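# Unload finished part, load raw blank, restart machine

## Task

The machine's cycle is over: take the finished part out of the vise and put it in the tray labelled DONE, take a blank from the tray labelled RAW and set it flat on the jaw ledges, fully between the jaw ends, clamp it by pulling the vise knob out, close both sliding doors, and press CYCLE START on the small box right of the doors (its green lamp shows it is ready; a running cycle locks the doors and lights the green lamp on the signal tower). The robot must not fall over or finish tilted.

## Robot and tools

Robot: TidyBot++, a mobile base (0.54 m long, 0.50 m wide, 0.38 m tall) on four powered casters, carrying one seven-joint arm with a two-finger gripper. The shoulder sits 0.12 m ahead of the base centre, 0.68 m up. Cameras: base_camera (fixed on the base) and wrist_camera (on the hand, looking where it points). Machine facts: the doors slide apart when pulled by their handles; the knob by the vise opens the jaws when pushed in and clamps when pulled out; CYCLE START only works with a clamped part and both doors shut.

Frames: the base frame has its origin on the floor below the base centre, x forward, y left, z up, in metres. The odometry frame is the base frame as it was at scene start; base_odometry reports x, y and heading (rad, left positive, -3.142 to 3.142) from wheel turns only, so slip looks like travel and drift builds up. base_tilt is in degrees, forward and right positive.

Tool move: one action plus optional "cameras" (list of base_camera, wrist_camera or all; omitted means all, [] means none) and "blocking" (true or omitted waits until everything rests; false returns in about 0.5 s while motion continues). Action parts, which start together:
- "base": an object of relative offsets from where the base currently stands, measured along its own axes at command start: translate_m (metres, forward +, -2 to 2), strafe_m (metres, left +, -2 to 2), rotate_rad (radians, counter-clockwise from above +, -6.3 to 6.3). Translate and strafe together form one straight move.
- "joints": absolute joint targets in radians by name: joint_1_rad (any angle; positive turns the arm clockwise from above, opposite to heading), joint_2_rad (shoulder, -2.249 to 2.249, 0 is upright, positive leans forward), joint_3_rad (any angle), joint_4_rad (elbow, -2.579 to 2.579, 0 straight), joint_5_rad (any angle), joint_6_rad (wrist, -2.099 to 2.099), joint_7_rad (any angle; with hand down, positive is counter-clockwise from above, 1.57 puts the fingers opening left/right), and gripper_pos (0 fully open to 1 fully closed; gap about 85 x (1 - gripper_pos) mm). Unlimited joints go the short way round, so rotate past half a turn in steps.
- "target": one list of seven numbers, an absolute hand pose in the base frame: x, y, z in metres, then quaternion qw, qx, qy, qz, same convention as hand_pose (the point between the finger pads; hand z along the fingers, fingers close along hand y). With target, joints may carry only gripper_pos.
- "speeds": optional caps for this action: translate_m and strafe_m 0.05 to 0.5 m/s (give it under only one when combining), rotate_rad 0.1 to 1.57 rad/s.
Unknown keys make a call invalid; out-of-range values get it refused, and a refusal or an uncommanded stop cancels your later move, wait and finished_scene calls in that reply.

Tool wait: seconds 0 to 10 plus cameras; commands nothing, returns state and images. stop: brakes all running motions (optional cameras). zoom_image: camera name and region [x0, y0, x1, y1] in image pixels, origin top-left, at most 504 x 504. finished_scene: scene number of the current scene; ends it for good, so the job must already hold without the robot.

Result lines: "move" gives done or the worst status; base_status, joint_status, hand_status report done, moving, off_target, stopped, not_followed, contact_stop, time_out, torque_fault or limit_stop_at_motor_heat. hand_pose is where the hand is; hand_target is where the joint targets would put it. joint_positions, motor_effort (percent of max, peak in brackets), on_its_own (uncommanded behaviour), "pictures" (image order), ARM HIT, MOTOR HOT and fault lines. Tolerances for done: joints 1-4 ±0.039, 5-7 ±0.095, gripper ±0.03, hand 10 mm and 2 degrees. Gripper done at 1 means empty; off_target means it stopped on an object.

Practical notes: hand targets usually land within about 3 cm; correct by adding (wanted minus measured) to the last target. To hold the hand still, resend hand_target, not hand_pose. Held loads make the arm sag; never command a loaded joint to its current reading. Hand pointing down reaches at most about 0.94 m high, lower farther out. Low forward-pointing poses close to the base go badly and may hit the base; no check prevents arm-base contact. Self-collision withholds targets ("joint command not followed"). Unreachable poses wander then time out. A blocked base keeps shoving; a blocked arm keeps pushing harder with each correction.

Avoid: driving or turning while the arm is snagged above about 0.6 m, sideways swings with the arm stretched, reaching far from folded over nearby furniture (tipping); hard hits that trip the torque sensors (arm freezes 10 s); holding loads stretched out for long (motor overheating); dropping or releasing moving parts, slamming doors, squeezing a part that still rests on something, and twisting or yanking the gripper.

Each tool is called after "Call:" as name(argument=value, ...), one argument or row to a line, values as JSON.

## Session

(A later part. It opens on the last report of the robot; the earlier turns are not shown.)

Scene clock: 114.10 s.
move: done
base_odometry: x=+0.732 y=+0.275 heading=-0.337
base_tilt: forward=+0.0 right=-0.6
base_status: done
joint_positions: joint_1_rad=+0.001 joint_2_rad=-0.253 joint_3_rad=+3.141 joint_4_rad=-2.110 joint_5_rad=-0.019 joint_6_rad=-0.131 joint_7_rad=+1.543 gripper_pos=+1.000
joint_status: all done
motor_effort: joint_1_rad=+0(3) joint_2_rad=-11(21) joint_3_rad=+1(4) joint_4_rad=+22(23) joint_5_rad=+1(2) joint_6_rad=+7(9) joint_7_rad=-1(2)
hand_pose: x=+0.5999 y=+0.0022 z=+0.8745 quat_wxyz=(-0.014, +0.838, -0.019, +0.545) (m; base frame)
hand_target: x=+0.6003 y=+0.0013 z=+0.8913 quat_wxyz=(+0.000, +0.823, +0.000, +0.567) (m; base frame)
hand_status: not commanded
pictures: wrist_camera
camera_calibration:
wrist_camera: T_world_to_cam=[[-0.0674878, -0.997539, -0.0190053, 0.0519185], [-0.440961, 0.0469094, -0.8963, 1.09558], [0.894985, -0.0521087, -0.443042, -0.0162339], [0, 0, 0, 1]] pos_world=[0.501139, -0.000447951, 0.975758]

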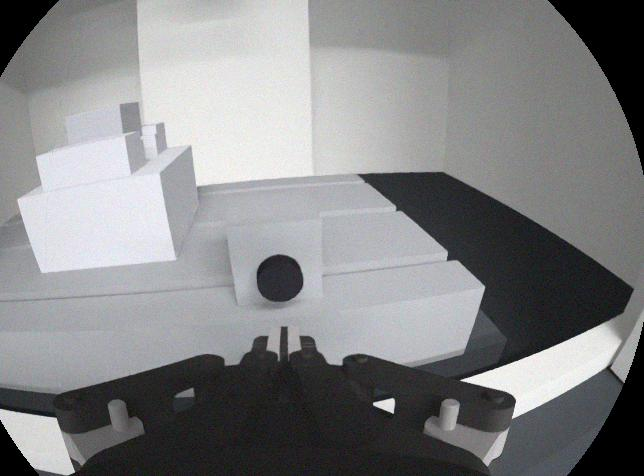

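Call:
move(
  joints={"joint_6_rad": -0.03},
  cameras=[],
)

Call:
move(
  base={"translate_m": 0.075},
  speeds={"translate_m": 0.06},
  cameras=["wrist_camera"],
)

Call:
zoom_image(
  camera="wrist_camera",
  region=[180, 160, 400, 380],
)

Scene clock: 118.97 s.
move: done
base_odometry: x=+0.732 y=+0.275 heading=-0.337
base_tilt: forward=-0.1 right=-0.7
base_status: not commanded
joint_positions: joint_1_rad=+0.001 joint_2_rad=-0.255 joint_3_rad=+3.141 joint_4_rad=-2.114 joint_5_rad=-0.019 joint_6_rad=-0.058 joint_7_rad=+1.543 gripper_pos=+1.000
joint_status: all done
motor_effort: joint_1_rad=-1(1) joint_2_rad=-11(12) joint_3_rad=+1(2) joint_4_rad=+22(23) joint_5_rad=+1(1) joint_6_rad=+8(9) joint_7_rad=-2(2)
hand_pose: x=+0.6071 y=+0.0018 z=+0.8945 quat_wxyz=(-0.014, +0.818, -0.019, +0.575) (m; base frame)
hand_target: x=+0.6064 y=+0.0013 z=+0.9090 quat_wxyz=(+0.000, +0.806, +0.000, +0.592) (m; base frame)
hand_status: not commanded
pictures: none
No camera images: "cameras" was empty.

Scene clock: 120.63 s.
move: done
base_odometry: x=+0.802 y=+0.250 heading=-0.337
base_tilt: forward=-0.1 right=-0.6
base_status: done
joint_positions: joint_1_rad=+0.000 joint_2_rad=-0.321 joint_3_rad=+3.141 joint_4_rad=-2.160 joint_5_rad=-0.019 joint_6_rad=-0.064 joint_7_rad=+1.543 gripper_pos=+1.000
joint_status: not commanded
motor_effort: joint_1_rad=-2(3) joint_2_rad=+0(12) joint_3_rad=+0(4) joint_4_rad=+28(32) joint_5_rad=+0(1) joint_6_rad=+12(16) joint_7_rad=-1(2)
hand_pose: x=+0.5835 y=+0.0021 z=+0.8963 quat_wxyz=(-0.014, +0.814, -0.018, +0.580) (m; base frame)
hand_target: x=+0.6064 y=+0.0013 z=+0.9090 quat_wxyz=(+0.000, +0.806, +0.000, +0.592) (m; base frame)
hand_status: not commanded
pictures: wrist_camera
camera_calibration:
wrist_camera: T_world_to_cam=[[-0.0662965, -0.997506, -0.0242094, 0.0550964], [-0.363774, 0.0467558, -0.930313, 1.09327], [0.929125, -0.0528698, -0.365967, -0.0809352], [0, 0, 0, 1]] pos_world=[0.476556, -0.000436931, 0.9888]

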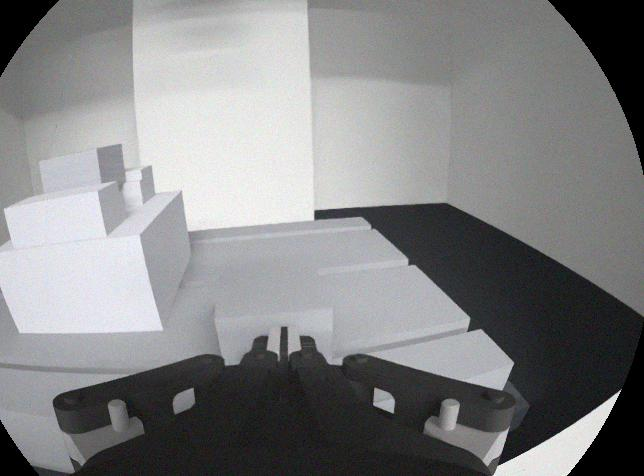

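Scaled by 2.291.

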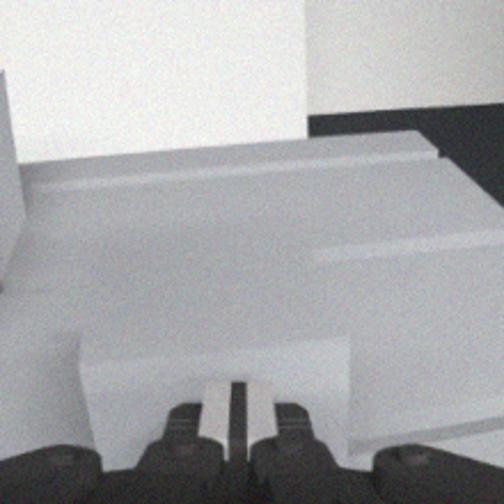

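Call:
move(
  base={"translate_m": 0.03},
  speeds={"translate_m": 0.06},
  cameras=["wrist_camera"],
)

Call:
zoom_image(
  camera="wrist_camera",
  region=[0, 120, 220, 340],
)

Scene clock: 123.00 s.
move: done
base_odometry: x=+0.830 y=+0.240 heading=-0.336
base_tilt: forward=-0.1 right=-0.6
base_status: done
joint_positions: joint_1_rad=+0.001 joint_2_rad=-0.399 joint_3_rad=+3.141 joint_4_rad=-2.200 joint_5_rad=-0.019 joint_6_rad=-0.104 joint_7_rad=+1.543 gripper_pos=+0.999
joint_status: not commanded
motor_effort: joint_1_rad=-3(4) joint_2_rad=+17(20) joint_3_rad=+0(3) joint_4_rad=+36(39) joint_5_rad=+0(0) joint_6_rad=+21(23) joint_7_rad=-1(2)
hand_pose: x=+0.5557 y=+0.0018 z=+0.8958 quat_wxyz=(-0.014, +0.815, -0.019, +0.580) (m; base frame)
hand_target: x=+0.6064 y=+0.0013 z=+0.9090 quat_wxyz=(+0.000, +0.806, +0.000, +0.592) (m; base frame)
hand_status: not commanded
pictures: wrist_camera
camera_calibration:
wrist_camera: T_world_to_cam=[[-0.0667023, -0.997478, -0.0242431, 0.0532456], [-0.365346, 0.0470265, -0.929683, 1.08302], [0.928479, -0.0531549, -0.367562, -0.0535588], [0, 0, 0, 1]] pos_world=[0.448955, -0.000665944, 0.988466]

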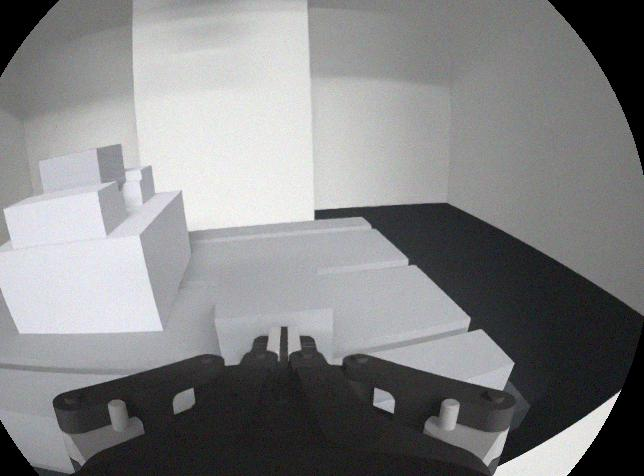

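Scaled by 2.291.

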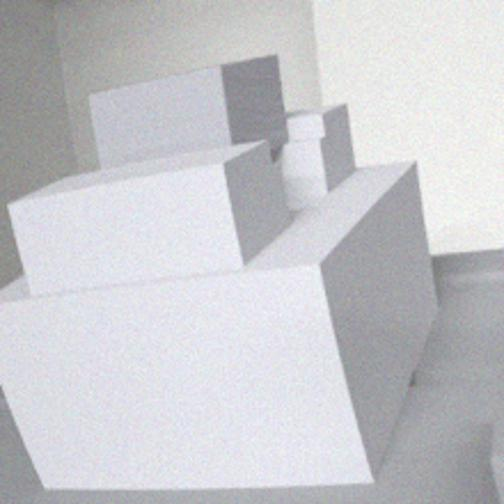

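Call:
move(
  base={"translate_m": -0.12},
  cameras=["wrist_camera"],
)

Call:
zoom_image(
  camera="wrist_camera",
  region=[0, 100, 400, 380],
)

Scene clock: 129.37 s.
move: done
base_odometry: x=+0.716 y=+0.279 heading=-0.336
base_tilt: forward=-0.1 right=-0.6
base_status: done
joint_positions: joint_1_rad=+0.001 joint_2_rad=-0.269 joint_3_rad=+3.141 joint_4_rad=-2.130 joint_5_rad=-0.019 joint_6_rad=-0.040 joint_7_rad=+1.543 gripper_pos=+0.999
joint_status: not commanded
motor_effort: joint_1_rad=+0(3) joint_2_rad=-10(18) joint_3_rad=+1(3) joint_4_rad=+22(34) joint_5_rad=+1(1) joint_6_rad=+8(19) joint_7_rad=-1(2)
hand_pose: x=+0.6029 y=+0.0016 z=+0.8972 quat_wxyz=(-0.014, +0.813, -0.019, +0.582) (m; base frame)
hand_target: x=+0.6064 y=+0.0013 z=+0.9090 quat_wxyz=(+0.000, +0.806, +0.000, +0.592) (m; base frame)
hand_status: not commanded
pictures: wrist_camera
camera_calibration:
wrist_camera: T_world_to_cam=[[-0.067298, -0.997435, -0.0244007, 0.0567229], [-0.360608, 0.047119, -0.931527, 1.1004], [0.930287, -0.0538908, -0.362853, -0.102173], [0, 0, 0, 1]] pos_world=[0.495679, -0.000778402, 0.989361]

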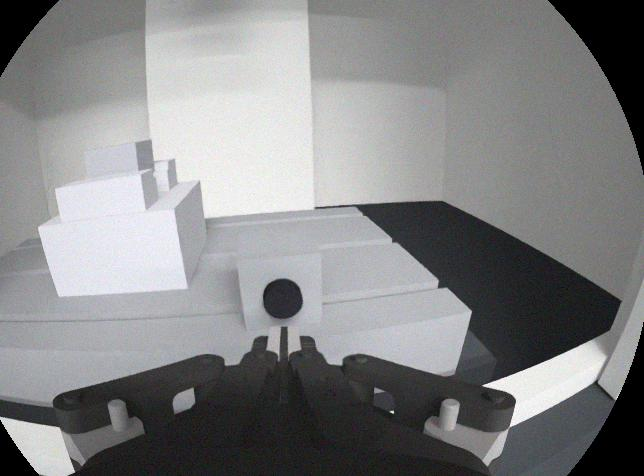

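Scaled by 1.260.

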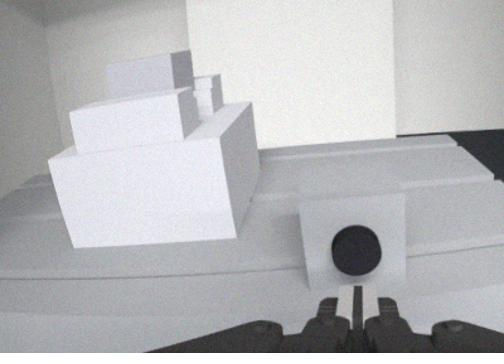

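Call:
move(
  base={"translate_m": 0.025, "strafe_m": 0.182},
  joints={"joint_2_rad": 0.29, "joint_4_rad": -0.72, "joint_6_rad": -1.26, "gripper_pos": 0.0},
  cameras=["wrist_camera"],
)

Call:
zoom_image(
  camera="wrist_camera",
  region=[180, 100, 400, 340],
)

Scene clock: 133.50 s.
move: done
base_odometry: x=+0.800 y=+0.443 heading=-0.336
base_tilt: forward=+0.0 right=-0.6
base_status: done
joint_positions: joint_1_rad=+0.001 joint_2_rad=+0.278 joint_3_rad=+3.140 joint_4_rad=-0.747 joint_5_rad=-0.019 joint_6_rad=-1.218 joint_7_rad=+1.543 gripper_pos=+0.000
joint_status: all done
motor_effort: joint_1_rad=+0(2) joint_2_rad=-28(29) joint_3_rad=+1(3) joint_4_rad=+20(24) joint_5_rad=+1(1) joint_6_rad=+6(9) joint_7_rad=-1(2)
hand_pose: x=+0.7468 y=+0.0073 z=+1.0556 quat_wxyz=(-0.016, +0.901, -0.011, +0.434) (m; base frame)
hand_target: x=+0.7438 y=+0.0013 z=+1.0518 quat_wxyz=(+0.000, +0.907, +0.000, +0.422) (m; base frame)
hand_status: not commanded
pictures: wrist_camera
camera_calibration:
wrist_camera: T_world_to_cam=[[-0.0494268, -0.998776, -0.00185092, 0.0387711], [-0.654248, 0.0337771, -0.755526, 1.33321], [0.754663, -0.0361323, -0.655116, 0.26129], [0, 0, 0, 1]] pos_world=[0.676977, 0.00313275, 1.17852]

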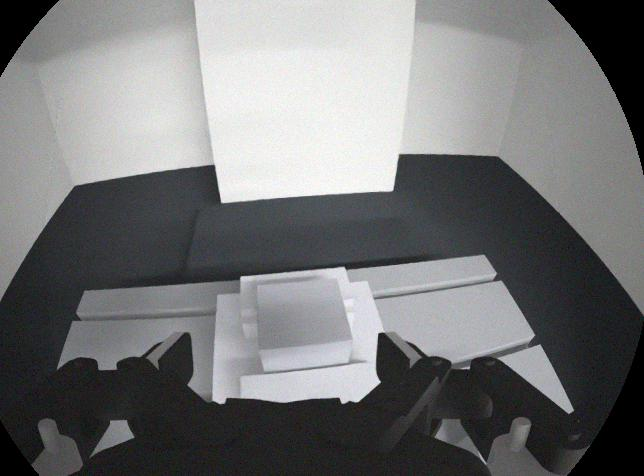

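Scaled by 2.100.

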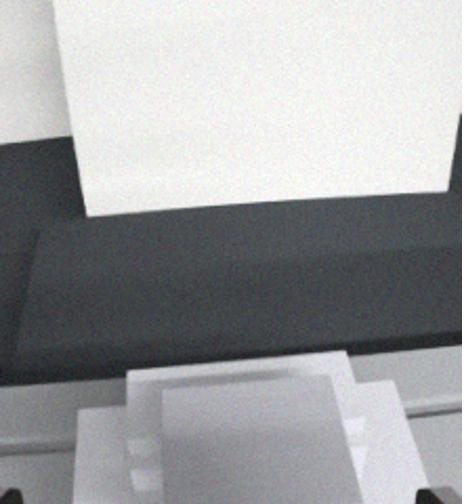

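Call:
move(
  base={"translate_m": 0.088, "strafe_m": -0.009},
  joints={"joint_7_rad": 1.6},
  speeds={"translate_m": 0.2},
  cameras=["wrist_camera"],
)

Scene clock: 139.30 s.
move: done
base_odometry: x=+0.880 y=+0.406 heading=-0.335
base_tilt: forward=+0.0 right=-0.6
base_status: done
joint_positions: joint_1_rad=+0.001 joint_2_rad=+0.298 joint_3_rad=+3.140 joint_4_rad=-0.744 joint_5_rad=-0.019 joint_6_rad=-1.223 joint_7_rad=+1.566 gripper_pos=+0.000
joint_status: all done
motor_effort: joint_1_rad=-1(1) joint_2_rad=-28(32) joint_3_rad=+0(2) joint_4_rad=+20(21) joint_5_rad=+0(1) joint_6_rad=+6(7) joint_7_rad=-1(2)
hand_pose: x=+0.7532 y=+0.0073 z=+1.0436 quat_wxyz=(-0.011, +0.905, -0.001, +0.424) (m; base frame)
hand_target: x=+0.7438 y=+0.0013 z=+1.0518 quat_wxyz=(+0.006, +0.906, +0.013, +0.422) (m; base frame)
hand_status: not commanded
pictures: wrist_camera
camera_calibration:
wrist_camera: T_world_to_cam=[[-0.0348296, -0.999254, 0.0167104, 0.0087084], [-0.670344, 0.0109574, -0.741969, 1.32643], [0.741232, -0.0370442, -0.670226, 0.274435], [0, 0, 0, 1]] pos_world=[0.686046, 0.004334, 1.16796]

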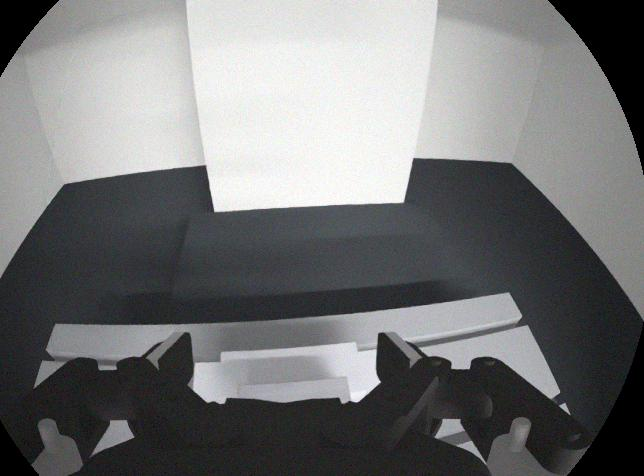

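Call:
move(
  joints={"joint_2_rad": 0.225, "joint_4_rad": -1.06, "joint_6_rad": -1.0},
  cameras=["wrist_camera"],
)

Scene clock: 141.80 s.
move: done
base_odometry: x=+0.880 y=+0.406 heading=-0.335
base_tilt: forward=+0.0 right=-0.6
base_status: not commanded
joint_positions: joint_1_rad=+0.002 joint_2_rad=+0.241 joint_3_rad=+3.140 joint_4_rad=-1.053 joint_5_rad=-0.019 joint_6_rad=-1.040 joint_7_rad=+1.566 gripper_pos=+0.000
joint_status: all done
motor_effort: joint_1_rad=-1(4) joint_2_rad=-27(29) joint_3_rad=+0(2) joint_4_rad=+21(22) joint_5_rad=+0(2) joint_6_rad=+6(7) joint_7_rad=-1(2)
hand_pose: x=+0.7468 y=+0.0059 z=+0.9613 quat_wxyz=(-0.011, +0.920, -0.004, +0.393) (m; base frame)
hand_target: x=+0.7497 y=+0.0013 z=+0.9767 quat_wxyz=(+0.006, +0.910, +0.013, +0.415) (m; base frame)
hand_status: not commanded
pictures: wrist_camera
camera_calibration:
wrist_camera: T_world_to_cam=[[-0.0383555, -0.999101, 0.018076, 0.00983374], [-0.719864, 0.0150805, -0.693951, 1.25188], [0.693054, -0.0396291, -0.719795, 0.307706], [0, 0, 0, 1]] pos_world=[0.688305, 0.00313999, 1.09005]

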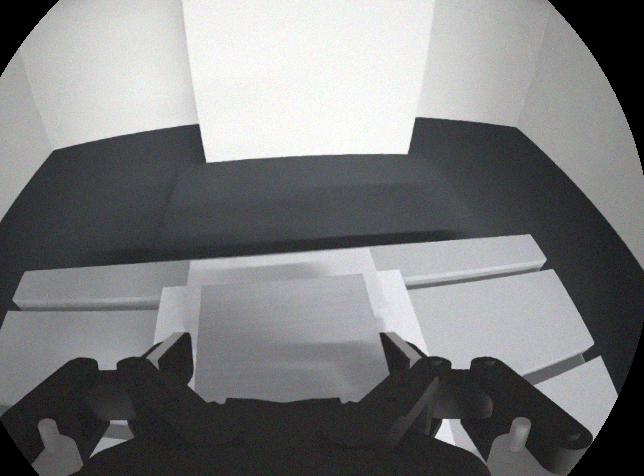

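Call:
move(
  joints={"joint_2_rad": 0.222, "joint_4_rad": -1.042, "gripper_pos": 0.28},
  cameras=["wrist_camera"],
)

Scene clock: 144.90 s.
move: done
base_odometry: x=+0.880 y=+0.406 heading=-0.335
base_tilt: forward=+0.0 right=-0.6
base_status: not commanded
joint_positions: joint_1_rad=+0.004 joint_2_rad=+0.221 joint_3_rad=+3.141 joint_4_rad=-1.053 joint_5_rad=-0.019 joint_6_rad=-1.039 joint_7_rad=+1.566 gripper_pos=+0.262
joint_status: all done
motor_effort: joint_1_rad=-1(5) joint_2_rad=-26(28) joint_3_rad=-1(4) joint_4_rad=+23(24) joint_5_rad=-1(2) joint_6_rad=+9(12) joint_7_rad=-2(2)
hand_pose: x=+0.7413 y=+0.0046 z=+0.9736 quat_wxyz=(-0.010, +0.915, -0.005, +0.402) (m; base frame)
hand_target: x=+0.7508 y=+0.0013 z=+0.9883 quat_wxyz=(+0.006, +0.905, +0.013, +0.425) (m; base frame)
hand_status: not commanded
pictures: wrist_camera
camera_calibration:
wrist_camera: T_world_to_cam=[[-0.04099, -0.999007, 0.017442, 0.0106144], [-0.705473, 0.0165754, -0.708543, 1.26004], [0.707551, -0.041348, -0.705452, 0.295631], [0, 0, 0, 1]] pos_world=[0.680188, 0.0019419, 1.10116]

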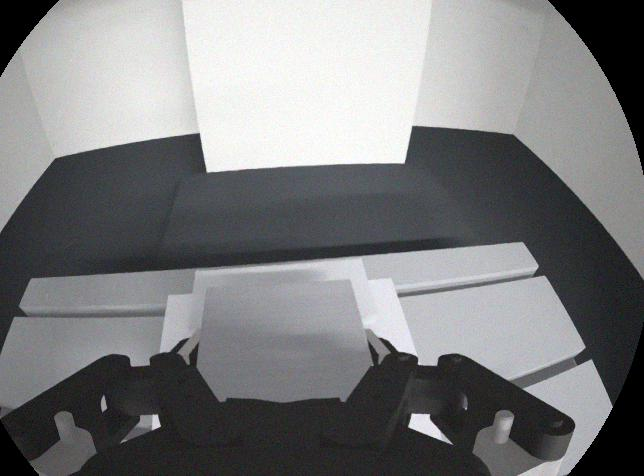

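Call:
move(
  joints={"gripper_pos": 0.36},
  cameras=[],
)

Call:
move(
  joints={"joint_2_rad": 0.212, "joint_4_rad": -0.98, "joint_6_rad": -1.07, "gripper_pos": 0.45},
  cameras=["wrist_camera"],
)

Scene clock: 146.50 s.
move: off_target
base_odometry: x=+0.880 y=+0.406 heading=-0.335
base_tilt: forward=+0.0 right=-0.7
base_status: not commanded
joint_positions: joint_1_rad=+0.004 joint_2_rad=+0.221 joint_3_rad=+3.141 joint_4_rad=-1.053 joint_5_rad=-0.019 joint_6_rad=-1.039 joint_7_rad=+1.566 gripper_pos=+0.265
joint_status: gripper_pos off_target (ended at +0.265, target +0.360)
motor_effort: joint_1_rad=-1(2) joint_2_rad=-24(26) joint_3_rad=-1(1) joint_4_rad=+22(22) joint_5_rad=-1(1) joint_6_rad=+9(9) joint_7_rad=-1(2)
hand_pose: x=+0.7412 y=+0.0046 z=+0.9737 quat_wxyz=(-0.010, +0.915, -0.005, +0.402) (m; base frame)
hand_target: x=+0.7508 y=+0.0013 z=+0.9883 quat_wxyz=(+0.006, +0.905, +0.013, +0.425) (m; base frame)
hand_status: not commanded
pictures: none
No camera images: "cameras" was empty.

Scene clock: 147.27 s.
move: off_target
base_odometry: x=+0.880 y=+0.406 heading=-0.335
base_tilt: forward=+0.0 right=-0.6
base_status: not commanded
joint_positions: joint_1_rad=+0.004 joint_2_rad=+0.231 joint_3_rad=+3.141 joint_4_rad=-1.027 joint_5_rad=-0.019 joint_6_rad=-1.068 joint_7_rad=+1.566 gripper_pos=+0.265
joint_status: joint_4_rad off_target (ended at -1.027, target -0.980); gripper_pos off_target (ended at +0.265, target +0.450); the others done
motor_effort: joint_1_rad=+0(2) joint_2_rad=-31(32) joint_3_rad=+1(1) joint_4_rad=+25(26) joint_5_rad=+0(1) joint_6_rad=+9(10) joint_7_rad=-1(2)
hand_pose: x=+0.7411 y=+0.0047 z=+0.9747 quat_wxyz=(-0.010, +0.918, -0.005, +0.397) (m; base frame)
hand_target: x=+0.7395 y=+0.0013 z=+1.0110 quat_wxyz=(+0.006, +0.905, +0.013, +0.426) (m; base frame)
hand_status: not commanded
pictures: wrist_camera
camera_calibration:
wrist_camera: T_world_to_cam=[[-0.0402629, -0.999026, 0.0180769, 0.00949822], [-0.714373, 0.0161322, -0.699579, 1.25854], [0.698606, -0.0410807, -0.714327, 0.31174], [0, 0, 0, 1]] pos_world=[0.681665, 0.00199244, 1.10296]

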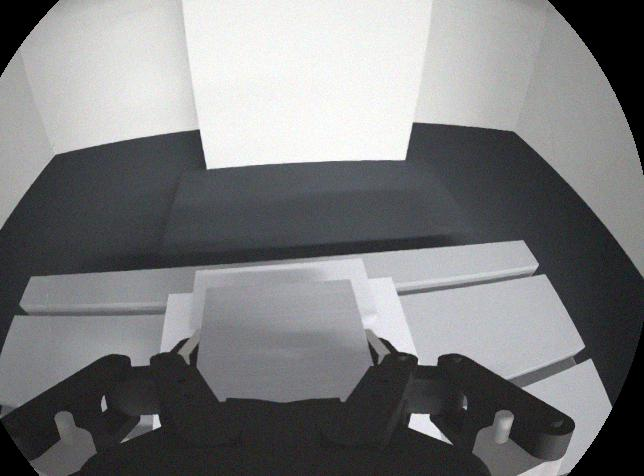

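Call:
zoom_image(
  camera="wrist_camera",
  region=[150, 240, 420, 440],
)

Scaled by 1.867.

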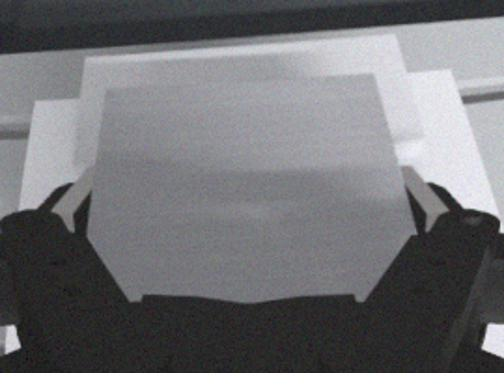

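Call:
move(
  joints={"joint_2_rad": 0.195, "joint_4_rad": -0.94, "joint_6_rad": -1.09, "gripper_pos": 0.5},
  cameras=["wrist_camera"],
)

Scene clock: 190.87 s.
move: off_target
base_odometry: x=+0.880 y=+0.406 heading=-0.335
base_tilt: forward=+0.0 right=-0.6
base_status: not commanded
joint_positions: joint_1_rad=+0.004 joint_2_rad=+0.227 joint_3_rad=+3.141 joint_4_rad=-0.986 joint_5_rad=-0.019 joint_6_rad=-1.077 joint_7_rad=+1.566 gripper_pos=+0.265
joint_status: joint_4_rad off_target (ended at -0.986, target -0.940); gripper_pos off_target (ended at +0.265, target +0.500); the others done
motor_effort: joint_1_rad=+0(1) joint_2_rad=-31(33) joint_3_rad=+1(1) joint_4_rad=+25(27) joint_5_rad=+0(1) joint_6_rad=+9(10) joint_7_rad=-1(2)
hand_pose: x=+0.7422 y=+0.0047 z=+0.9971 quat_wxyz=(-0.010, +0.911, -0.004, +0.413) (m; base frame)
hand_target: x=+0.7325 y=+0.0013 z=+1.0379 quat_wxyz=(+0.006, +0.897, +0.013, +0.442) (m; base frame)
hand_status: not commanded
pictures: wrist_camera
camera_calibration:
wrist_camera: T_world_to_cam=[[-0.0406943, -0.999031, 0.0167854, 0.0107837], [-0.688548, 0.0158657, -0.725017, 1.28114], [0.724048, -0.0410616, -0.688526, 0.282409], [0, 0, 0, 1]] pos_world=[0.678086, 0.00204331, 1.12311]

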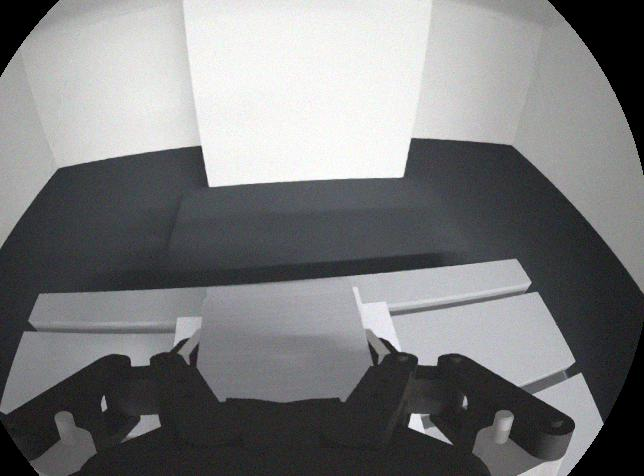

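Call:
move(
  joints={"joint_2_rad": 0.26, "joint_4_rad": -0.66, "joint_6_rad": -1.27, "gripper_pos": 0.7},
  cameras=["wrist_camera"],
)

Call:
zoom_image(
  camera="wrist_camera",
  region=[150, 240, 420, 440],
)

Scene clock: 196.53 s.
move: off_target
base_odometry: x=+0.880 y=+0.406 heading=-0.335
base_tilt: forward=+0.0 right=-0.6
base_status: not commanded
joint_positions: joint_1_rad=+0.004 joint_2_rad=+0.275 joint_3_rad=+3.141 joint_4_rad=-0.706 joint_5_rad=-0.019 joint_6_rad=-1.249 joint_7_rad=+1.566 gripper_pos=+0.265
joint_status: joint_4_rad off_target (ended at -0.706, target -0.660); gripper_pos off_target (ended at +0.265, target +0.700); the others done
motor_effort: joint_1_rad=+0(1) joint_2_rad=-31(34) joint_3_rad=+0(1) joint_4_rad=+23(26) joint_5_rad=+0(1) joint_6_rad=+9(10) joint_7_rad=-1(2)
hand_pose: x=+0.7407 y=+0.0051 z=+1.0710 quat_wxyz=(-0.010, +0.898, -0.002, +0.440) (m; base frame)
hand_target: x=+0.7308 y=+0.0013 z=+1.0982 quat_wxyz=(+0.007, +0.889, +0.013, +0.458) (m; base frame)
hand_status: not commanded
pictures: wrist_camera
camera_calibration:
wrist_camera: T_world_to_cam=[[-0.0387489, -0.99912, 0.0160657, 0.00920092], [-0.643777, 0.0126648, -0.765109, 1.34357], [0.764232, -0.0399898, -0.643701, 0.256609], [0, 0, 0, 1]] pos_world=[0.669207, 0.00243856, 1.19301]

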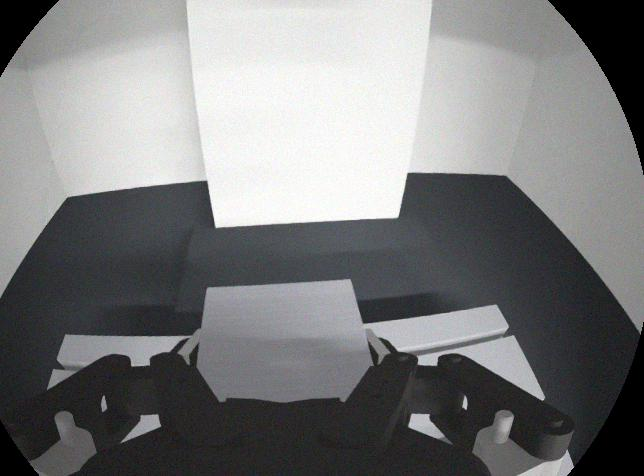

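Scaled by 1.867.

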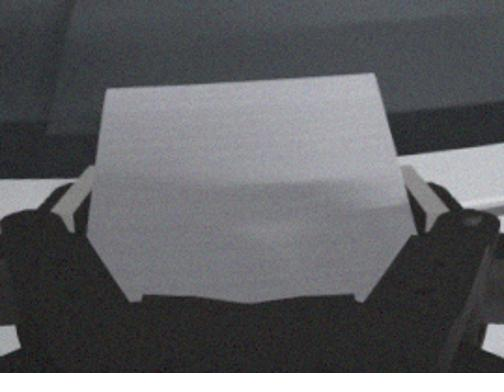

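Call:
move(
  base={"translate_m": -0.65, "strafe_m": -0.42},
  joints={"joint_2_rad": -0.28, "joint_4_rad": -1.45, "joint_6_rad": -1.02},
  speeds={"translate_m": 0.4},
  cameras=["wrist_camera"],
)

Call:
move(
  base={"rotate_rad": 3.14},
  cameras=["wrist_camera", "base_camera"],
)

Scene clock: 202.60 s.
move: done
base_odometry: x=+0.128 y=+0.223 heading=-0.335
base_tilt: forward=+0.0 right=-0.6
base_status: done
joint_positions: joint_1_rad=+0.002 joint_2_rad=-0.259 joint_3_rad=+3.141 joint_4_rad=-1.469 joint_5_rad=-0.019 joint_6_rad=-1.077 joint_7_rad=+1.566 gripper_pos=+0.265
joint_status: all done
motor_effort: joint_1_rad=+0(4) joint_2_rad=-12(35) joint_3_rad=+1(3) joint_4_rad=+25(26) joint_5_rad=+0(2) joint_6_rad=+9(10) joint_7_rad=-1(2)
hand_pose: x=+0.5402 y=+0.0062 z=+0.9955 quat_wxyz=(-0.010, +0.910, -0.003, +0.415) (m; base frame)
hand_target: x=+0.5457 y=+0.0013 z=+1.0282 quat_wxyz=(+0.007, +0.889, +0.013, +0.458) (m; base frame)
hand_status: not commanded
pictures: wrist_camera
camera_calibration:
wrist_camera: T_world_to_cam=[[-0.038925, -0.999098, 0.0169535, 0.00296196], [-0.685891, 0.0143766, -0.727562, 1.14201], [0.726662, -0.0399486, -0.685833, 0.423551], [0, 0, 0, 1]] pos_world=[0.475633, 0.00346135, 1.12132]

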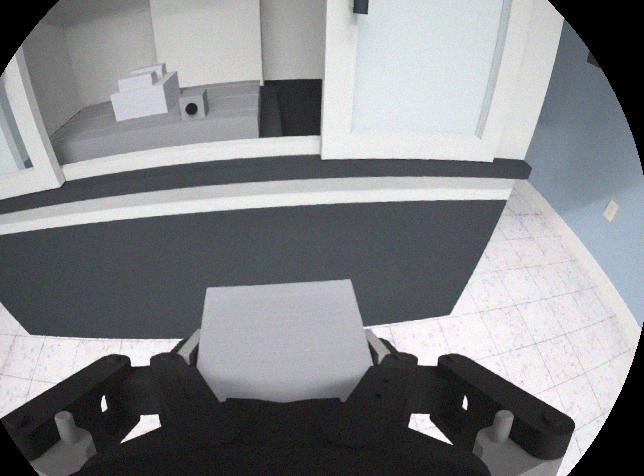

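Scene clock: 205.93 s.
move: done
base_odometry: x=+0.128 y=+0.223 heading=+2.804
base_tilt: forward=+0.0 right=-0.6
base_status: done
joint_positions: joint_1_rad=+0.002 joint_2_rad=-0.259 joint_3_rad=+3.141 joint_4_rad=-1.469 joint_5_rad=-0.019 joint_6_rad=-1.070 joint_7_rad=+1.566 gripper_pos=+0.265
joint_status: not commanded
motor_effort: joint_1_rad=+0(2) joint_2_rad=-13(16) joint_3_rad=+1(4) joint_4_rad=+25(25) joint_5_rad=+0(1) joint_6_rad=+9(10) joint_7_rad=-1(2)
hand_pose: x=+0.5415 y=+0.0062 z=+0.9969 quat_wxyz=(-0.010, +0.909, -0.003, +0.418) (m; base frame)
hand_target: x=+0.5457 y=+0.0013 z=+1.0282 quat_wxyz=(+0.007, +0.889, +0.013, +0.458) (m; base frame)
hand_status: not commanded
pictures: base_camera, wrist_camera
camera_calibration:
wrist_camera: T_world_to_cam=[[-0.0391448, -0.999095, 0.0166656, 0.00337453], [-0.681331, 0.0144873, -0.731832, 1.14577], [0.730928, -0.0400022, -0.681282, 0.416699], [0, 0, 0, 1]] pos_world=[0.476202, 0.00344129, 1.12234]

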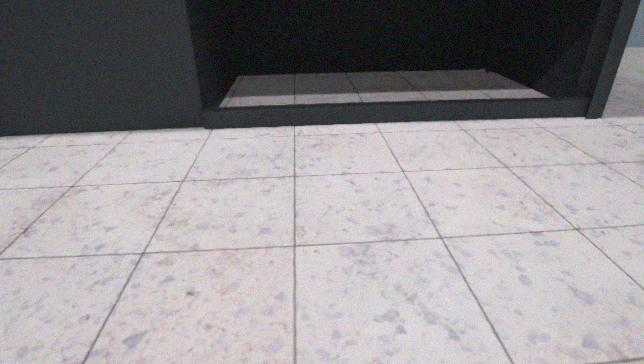

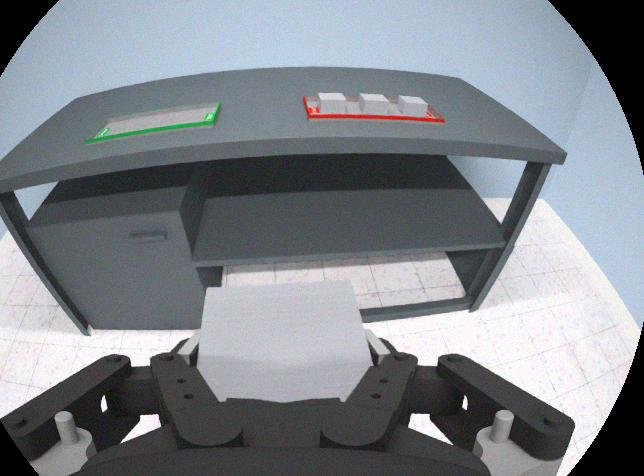

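Call:
zoom_image(
  camera="wrist_camera",
  region=[80, 70, 240, 160],
)

Call:
zoom_image(
  camera="wrist_camera",
  region=[290, 60, 460, 150],
)

Scaled by 3.150.

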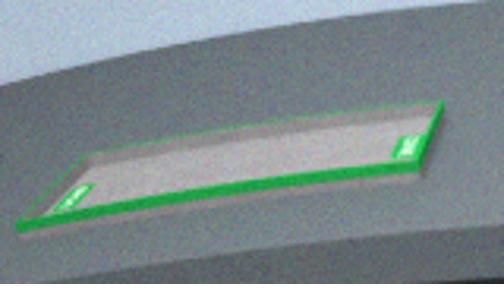

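Scaled by 2.965.

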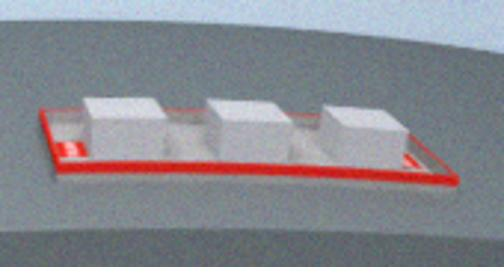

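Call:
move(
  base={"translate_m": 0.55, "strafe_m": 0.37},
  joints={"joint_2_rad": 0.1, "joint_4_rad": -1.07, "joint_6_rad": -1.05},
  speeds={"translate_m": 0.4},
  cameras=["wrist_camera", "base_camera"],
)

Scene clock: 215.93 s.
move: off_target
base_odometry: x=-0.514 y=+0.056 heading=+2.805
base_tilt: forward=+0.0 right=-0.6
base_status: done
joint_positions: joint_1_rad=+0.002 joint_2_rad=+0.133 joint_3_rad=+3.141 joint_4_rad=-1.119 joint_5_rad=-0.019 joint_6_rad=-1.070 joint_7_rad=+1.566 gripper_pos=+0.265
joint_status: joint_4_rad off_target (ended at -1.119, target -1.070); the others done
motor_effort: joint_1_rad=+0(2) joint_2_rad=-27(32) joint_3_rad=+0(4) joint_4_rad=+25(26) joint_5_rad=+0(1) joint_6_rad=+9(11) joint_7_rad=-1(2)
hand_pose: x=+0.7007 y=+0.0060 z=+0.9853 quat_wxyz=(-0.010, +0.917, -0.004, +0.399) (m; base frame)
hand_target: x=+0.6984 y=+0.0013 z=+1.0349 quat_wxyz=(+0.006, +0.896, +0.013, +0.445) (m; base frame)
hand_status: not commanded
pictures: base_camera, wrist_camera
camera_calibration:
wrist_camera: T_world_to_cam=[[-0.0382615, -0.999106, 0.0179792, 0.00770535], [-0.711272, 0.0145921, -0.702766, 1.238], [0.701875, -0.039677, -0.711194, 0.342217], [0, 0, 0, 1]] pos_world=[0.640657, 0.0032115, 1.11327]

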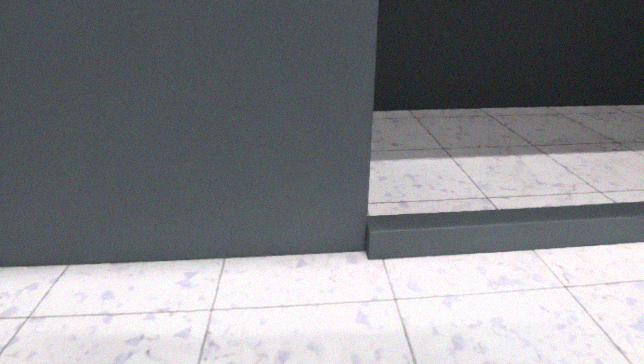

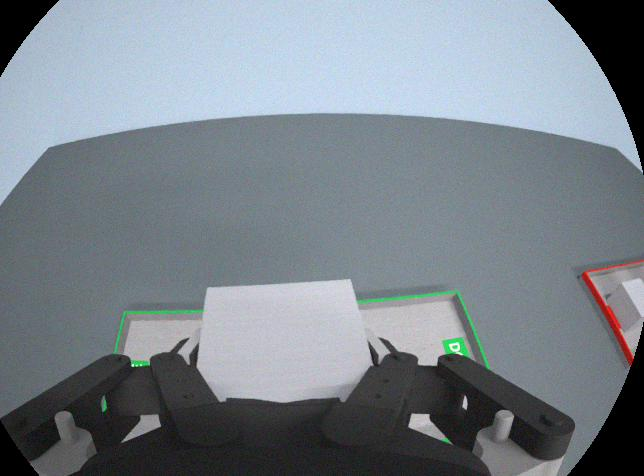

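Call:
move(
  base={"translate_m": 0.03},
  joints={"joint_2_rad": 0.067, "joint_4_rad": -1.386, "joint_6_rad": -0.758},
  cameras=["wrist_camera"],
)

Scene clock: 221.93 s.
move: off_target
base_odometry: x=-0.542 y=+0.065 heading=+2.805
base_tilt: forward=+0.0 right=-0.6
base_status: done
joint_positions: joint_1_rad=+0.002 joint_2_rad=+0.109 joint_3_rad=+3.141 joint_4_rad=-1.408 joint_5_rad=-0.019 joint_6_rad=-0.816 joint_7_rad=+1.566 gripper_pos=+0.265
joint_status: joint_2_rad off_target (ended at +0.109, target +0.067); the others done
motor_effort: joint_1_rad=+0(2) joint_2_rad=-28(31) joint_3_rad=+1(2) joint_4_rad=+26(28) joint_5_rad=+1(1) joint_6_rad=+8(10) joint_7_rad=-1(2)
hand_pose: x=+0.7039 y=+0.0051 z=+0.9024 quat_wxyz=(-0.010, +0.919, -0.006, +0.394) (m; base frame)
hand_target: x=+0.7090 y=+0.0013 z=+0.9526 quat_wxyz=(+0.007, +0.894, +0.013, +0.449) (m; base frame)
hand_status: not commanded
pictures: wrist_camera
camera_calibration:
wrist_camera: T_world_to_cam=[[-0.0428908, -0.998926, 0.0175075, 0.0121134], [-0.718692, 0.0186762, -0.695078, 1.18039], [0.694005, -0.0423949, -0.718721, 0.293352], [0, 0, 0, 1]] pos_world=[0.645265, 0.00249187, 1.03109]

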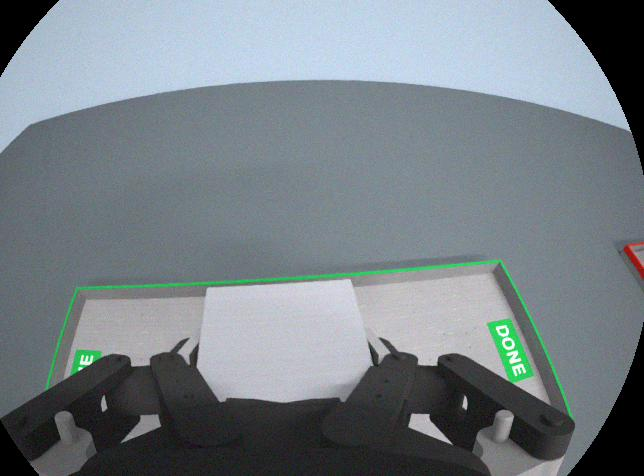

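Call:
move(
  joints={"joint_2_rad": 0.066, "joint_4_rad": -1.485, "joint_6_rad": -0.645},
  cameras=["wrist_camera"],
)

Scene clock: 224.07 s.
move: done
base_odometry: x=-0.542 y=+0.065 heading=+2.805
base_tilt: forward=+0.0 right=-0.6
base_status: not commanded
joint_positions: joint_1_rad=+0.002 joint_2_rad=+0.104 joint_3_rad=+3.141 joint_4_rad=-1.508 joint_5_rad=-0.019 joint_6_rad=-0.702 joint_7_rad=+1.566 gripper_pos=+0.265
joint_status: all done
motor_effort: joint_1_rad=+0(1) joint_2_rad=-28(29) joint_3_rad=+0(1) joint_4_rad=+26(27) joint_5_rad=+0(1) joint_6_rad=+8(10) joint_7_rad=-1(2)
hand_pose: x=+0.7058 y=+0.0046 z=+0.8767 quat_wxyz=(-0.010, +0.916, -0.007, +0.402) (m; base frame)
hand_target: x=+0.7135 y=+0.0013 z=+0.9257 quat_wxyz=(+0.007, +0.890, +0.013, +0.455) (m; base frame)
hand_status: not commanded
pictures: wrist_camera
camera_calibration:
wrist_camera: T_world_to_cam=[[-0.0454013, -0.998829, 0.0167203, 0.014609], [-0.706005, 0.0202406, -0.707918, 1.16612], [0.70675, -0.043945, -0.706097, 0.253478], [0, 0, 0, 1]] pos_world=[0.644802, 0.00212803, 1.00425]

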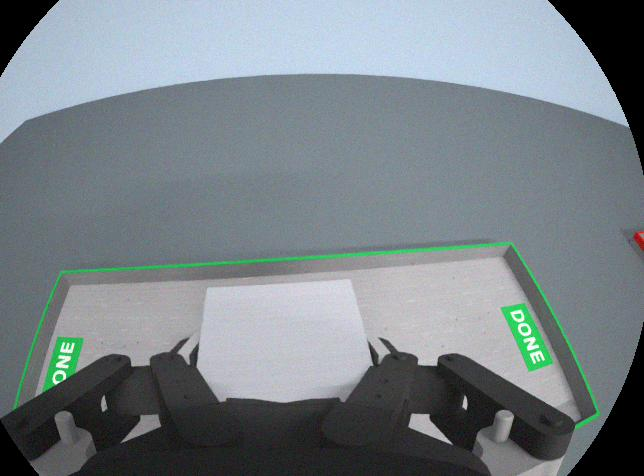

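Call:
move(
  joints={"joint_2_rad": 0.068, "joint_4_rad": -1.52, "joint_6_rad": -0.61},
  cameras=[],
)

Call:
move(
  joints={"joint_2_rad": 0.069, "joint_4_rad": -1.56, "joint_6_rad": -0.57},
  cameras=["wrist_camera"],
)

Scene clock: 226.03 s.
move: done
base_odometry: x=-0.542 y=+0.065 heading=+2.805
base_tilt: forward=+0.0 right=-0.7
base_status: not commanded
joint_positions: joint_1_rad=+0.002 joint_2_rad=+0.103 joint_3_rad=+3.141 joint_4_rad=-1.542 joint_5_rad=-0.019 joint_6_rad=-0.663 joint_7_rad=+1.566 gripper_pos=+0.265
joint_status: all done
motor_effort: joint_1_rad=+0(1) joint_2_rad=-28(29) joint_3_rad=+1(1) joint_4_rad=+26(27) joint_5_rad=+0(1) joint_6_rad=+8(10) joint_7_rad=-1(2)
hand_pose: x=+0.7063 y=+0.0044 z=+0.8674 quat_wxyz=(-0.009, +0.914, -0.007, +0.405) (m; base frame)
hand_target: x=+0.7139 y=+0.0013 z=+0.9135 quat_wxyz=(+0.007, +0.891, +0.013, +0.454) (m; base frame)
hand_status: not commanded
pictures: none
No camera images: "cameras" was empty.

Scene clock: 226.73 s.
move: done
base_odometry: x=-0.542 y=+0.065 heading=+2.805
base_tilt: forward=+0.0 right=-0.6
base_status: not commanded
joint_positions: joint_1_rad=+0.002 joint_2_rad=+0.103 joint_3_rad=+3.141 joint_4_rad=-1.583 joint_5_rad=-0.019 joint_6_rad=-0.622 joint_7_rad=+1.566 gripper_pos=+0.265
joint_status: all done
motor_effort: joint_1_rad=+0(1) joint_2_rad=-29(29) joint_3_rad=+1(1) joint_4_rad=+25(27) joint_5_rad=+1(1) joint_6_rad=+8(10) joint_7_rad=-1(2)
hand_pose: x=+0.7051 y=+0.0042 z=+0.8549 quat_wxyz=(-0.009, +0.914, -0.008, +0.405) (m; base frame)
hand_target: x=+0.7137 y=+0.0013 z=+0.9003 quat_wxyz=(+0.007, +0.891, +0.013, +0.454) (m; base frame)
hand_status: not commanded
pictures: wrist_camera
camera_calibration:
wrist_camera: T_world_to_cam=[[-0.0470402, -0.998756, 0.0165726, 0.0158449], [-0.701748, 0.0212353, -0.712109, 1.15079], [0.710871, -0.0451275, -0.701873, 0.232096], [0, 0, 0, 1]] pos_world=[0.643321, 0.0018617, 0.982129]

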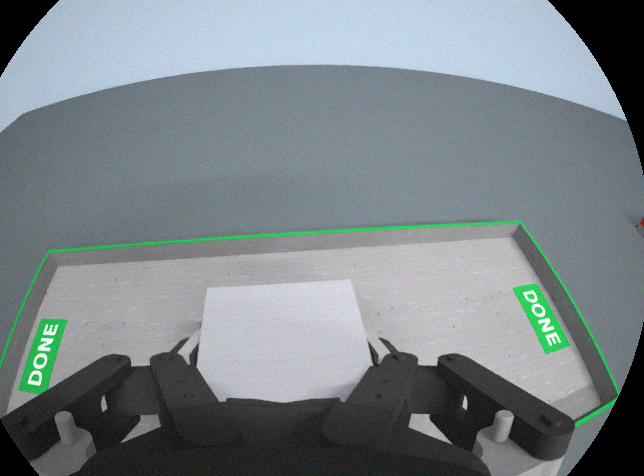

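Call:
move(
  joints={"joint_4_rad": -1.60, "joint_6_rad": -0.53},
  cameras=["wrist_camera"],
)

Scene clock: 232.60 s.
move: done
base_odometry: x=-0.542 y=+0.065 heading=+2.805
base_tilt: forward=+0.0 right=-0.6
base_status: not commanded
joint_positions: joint_1_rad=+0.002 joint_2_rad=+0.097 joint_3_rad=+3.141 joint_4_rad=-1.613 joint_5_rad=-0.019 joint_6_rad=-0.578 joint_7_rad=+1.566 gripper_pos=+0.266
joint_status: all done
motor_effort: joint_1_rad=+0(1) joint_2_rad=-25(28) joint_3_rad=+2(2) joint_4_rad=+24(26) joint_5_rad=+0(1) joint_6_rad=+8(9) joint_7_rad=-2(2)
hand_pose: x=+0.7058 y=+0.0040 z=+0.8525 quat_wxyz=(-0.009, +0.910, -0.008, +0.414) (m; base frame)
hand_target: x=+0.7127 y=+0.0013 z=+0.8878 quat_wxyz=(+0.007, +0.891, +0.013, +0.454) (m; base frame)
hand_status: not commanded
pictures: wrist_camera
camera_calibration:
wrist_camera: T_world_to_cam=[[-0.0482197, -0.998713, 0.0157372, 0.0172466], [-0.687086, 0.0217299, -0.726251, 1.15129], [0.724975, -0.0458325, -0.687249, 0.207393], [0, 0, 0, 1]] pos_world=[0.641508, 0.00171242, 0.978382]

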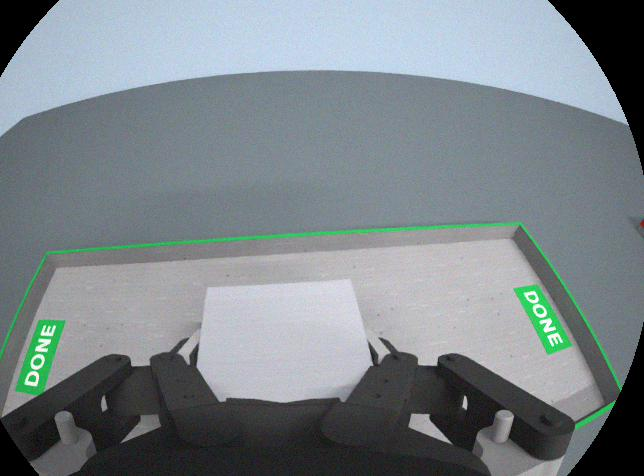

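Call:
move(
  joints={"joint_4_rad": -1.63, "joint_6_rad": -0.52},
  cameras=["wrist_camera"],
)

Scene clock: 235.33 s.
move: done
base_odometry: x=-0.542 y=+0.065 heading=+2.805
base_tilt: forward=+0.0 right=-0.6
base_status: not commanded
joint_positions: joint_1_rad=+0.001 joint_2_rad=+0.092 joint_3_rad=+3.141 joint_4_rad=-1.629 joint_5_rad=-0.019 joint_6_rad=-0.555 joint_7_rad=+1.566 gripper_pos=+0.266
joint_status: all done
motor_effort: joint_1_rad=+1(2) joint_2_rad=-24(25) joint_3_rad=+3(3) joint_4_rad=+22(24) joint_5_rad=+1(1) joint_6_rad=+7(9) joint_7_rad=-1(2)
hand_pose: x=+0.7055 y=+0.0041 z=+0.8519 quat_wxyz=(-0.009, +0.908, -0.008, +0.419) (m; base frame)
hand_target: x=+0.7080 y=+0.0013 z=+0.8734 quat_wxyz=(+0.006, +0.895, +0.013, +0.445) (m; base frame)
hand_status: not commanded
pictures: wrist_camera
camera_calibration:
wrist_camera: T_world_to_cam=[[-0.048556, -0.998704, 0.0152419, 0.0179545], [-0.678406, 0.0217758, -0.734364, 1.15148], [0.733081, -0.045998, -0.678584, 0.194155], [0, 0, 0, 1]] pos_world=[0.639711, 0.00178752, 0.977082]

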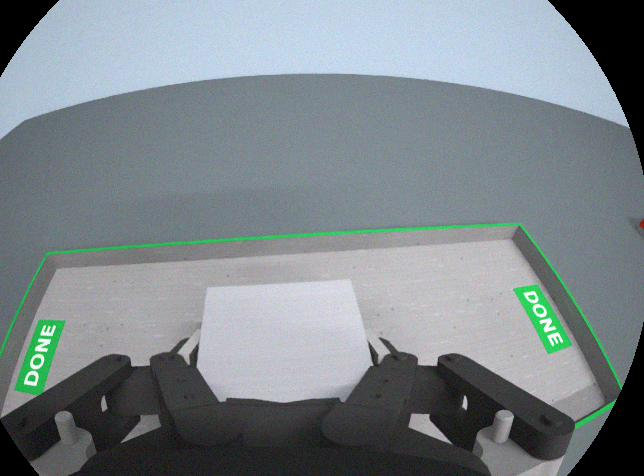

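Call:
move(
  joints={"gripper_pos": 0.15},
  cameras=["wrist_camera"],
)

Call:
move(
  joints={"gripper_pos": 0.0, "joint_4_rad": -1.50, "joint_6_rad": -0.60},
  cameras=["wrist_camera"],
)

Scene clock: 237.23 s.
move: done
base_odometry: x=-0.542 y=+0.065 heading=+2.805
base_tilt: forward=+0.0 right=-0.6
base_status: not commanded
joint_positions: joint_1_rad=+0.001 joint_2_rad=+0.085 joint_3_rad=+3.141 joint_4_rad=-1.630 joint_5_rad=-0.019 joint_6_rad=-0.555 joint_7_rad=+1.566 gripper_pos=+0.150
joint_status: all done
motor_effort: joint_1_rad=+0(1) joint_2_rad=-23(26) joint_3_rad=+1(3) joint_4_rad=+22(24) joint_5_rad=+0(1) joint_6_rad=+6(8) joint_7_rad=-1(2)
hand_pose: x=+0.7043 y=+0.0040 z=+0.8555 quat_wxyz=(-0.009, +0.906, -0.008, +0.422) (m; base frame)
hand_target: x=+0.7080 y=+0.0013 z=+0.8734 quat_wxyz=(+0.006, +0.895, +0.013, +0.445) (m; base frame)
hand_status: not commanded
pictures: wrist_camera
camera_calibration:
wrist_camera: T_world_to_cam=[[-0.0487422, -0.998699, 0.0149551, 0.0181671], [-0.673831, 0.0218271, -0.738563, 1.15365], [0.737276, -0.0460764, -0.674019, 0.190614], [0, 0, 0, 1]] pos_world=[0.637713, 0.00174545, 0.980246]

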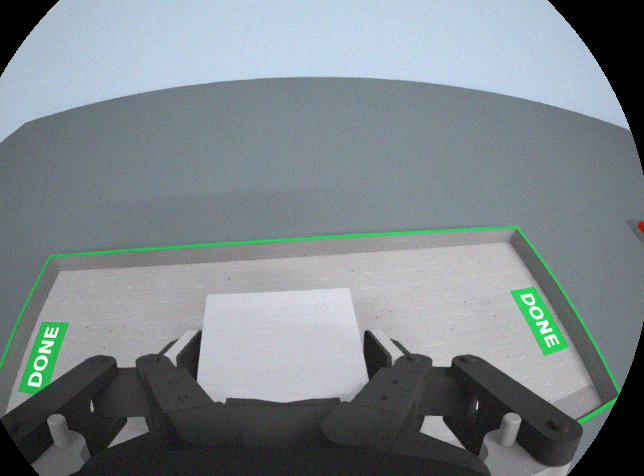

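Scene clock: 238.23 s.
move: done
base_odometry: x=-0.542 y=+0.065 heading=+2.805
base_tilt: forward=+0.0 right=-0.6
base_status: not commanded
joint_positions: joint_1_rad=+0.001 joint_2_rad=+0.079 joint_3_rad=+3.141 joint_4_rad=-1.520 joint_5_rad=-0.019 joint_6_rad=-0.567 joint_7_rad=+1.566 gripper_pos=+0.000
joint_status: all done
motor_effort: joint_1_rad=+0(1) joint_2_rad=-24(24) joint_3_rad=+0(1) joint_4_rad=+22(23) joint_5_rad=+0(1) joint_6_rad=+7(7) joint_7_rad=-1(2)
hand_pose: x=+0.7243 y=+0.0041 z=+0.9177 quat_wxyz=(-0.009, +0.883, -0.007, +0.468) (m; base frame)
hand_target: x=+0.7196 y=+0.0013 z=+0.9268 quat_wxyz=(+0.007, +0.884, +0.013, +0.467) (m; base frame)
hand_status: not commanded
pictures: wrist_camera
camera_calibration:
wrist_camera: T_world_to_cam=[[-0.0497874, -0.99871, 0.00993187, 0.0236228], [-0.594063, 0.0216182, -0.804128, 1.21544], [0.802876, -0.0459356, -0.594373, 0.0972143], [0, 0, 0, 1]] pos_world=[0.645173, 0.00178228, 1.03492]

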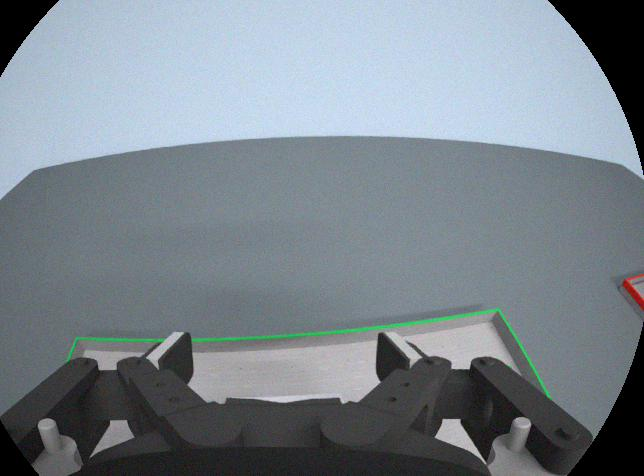

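Call:
move(
  base={"strafe_m": -0.6},
  joints={"joint_2_rad": -0.05, "joint_4_rad": -1.3, "joint_6_rad": -1.25},
)

Scene clock: 241.97 s.
move: done
base_odometry: x=-0.344 y=+0.632 heading=+2.806
base_tilt: forward=+0.0 right=-0.6
base_status: done
joint_positions: joint_1_rad=+0.001 joint_2_rad=-0.050 joint_3_rad=+3.141 joint_4_rad=-1.321 joint_5_rad=-0.019 joint_6_rad=-1.210 joint_7_rad=+1.566 gripper_pos=+0.000
joint_status: all done
motor_effort: joint_1_rad=+0(3) joint_2_rad=-16(26) joint_3_rad=+1(5) joint_4_rad=+20(23) joint_5_rad=+0(1) joint_6_rad=+5(7) joint_7_rad=-1(2)
hand_pose: x=+0.5893 y=+0.0070 z=+0.9492 quat_wxyz=(-0.010, +0.946, -0.003, +0.324) (m; base frame)
hand_target: x=+0.5826 y=+0.0013 z=+0.9518 quat_wxyz=(+0.005, +0.949, +0.014, +0.315) (m; base frame)
hand_status: not commanded
pictures: base_camera, wrist_camera
camera_calibration:
wrist_camera: T_world_to_cam=[[-0.0312959, -0.999213, 0.0243898, -0.0051176], [-0.813655, 0.0112967, -0.581238, 1.07842], [0.580505, -0.0380352, -0.813368, 0.56333], [0, 0, 0, 1]] pos_world=[0.550283, 0.00413027, 1.08514]

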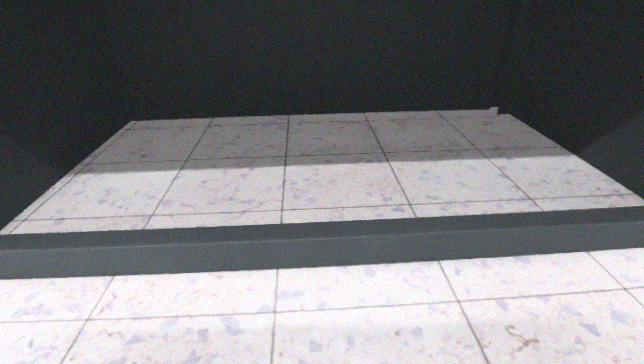

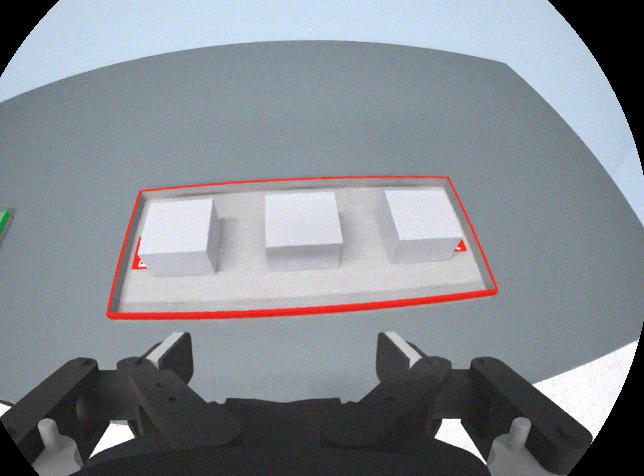

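Call:
zoom_image(
  camera="wrist_camera",
  region=[100, 160, 520, 340],
)

Scaled by 1.200.

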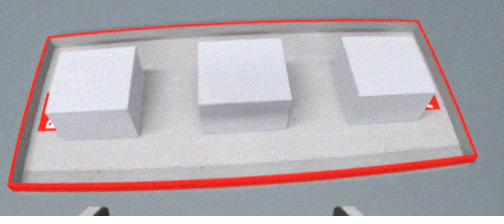

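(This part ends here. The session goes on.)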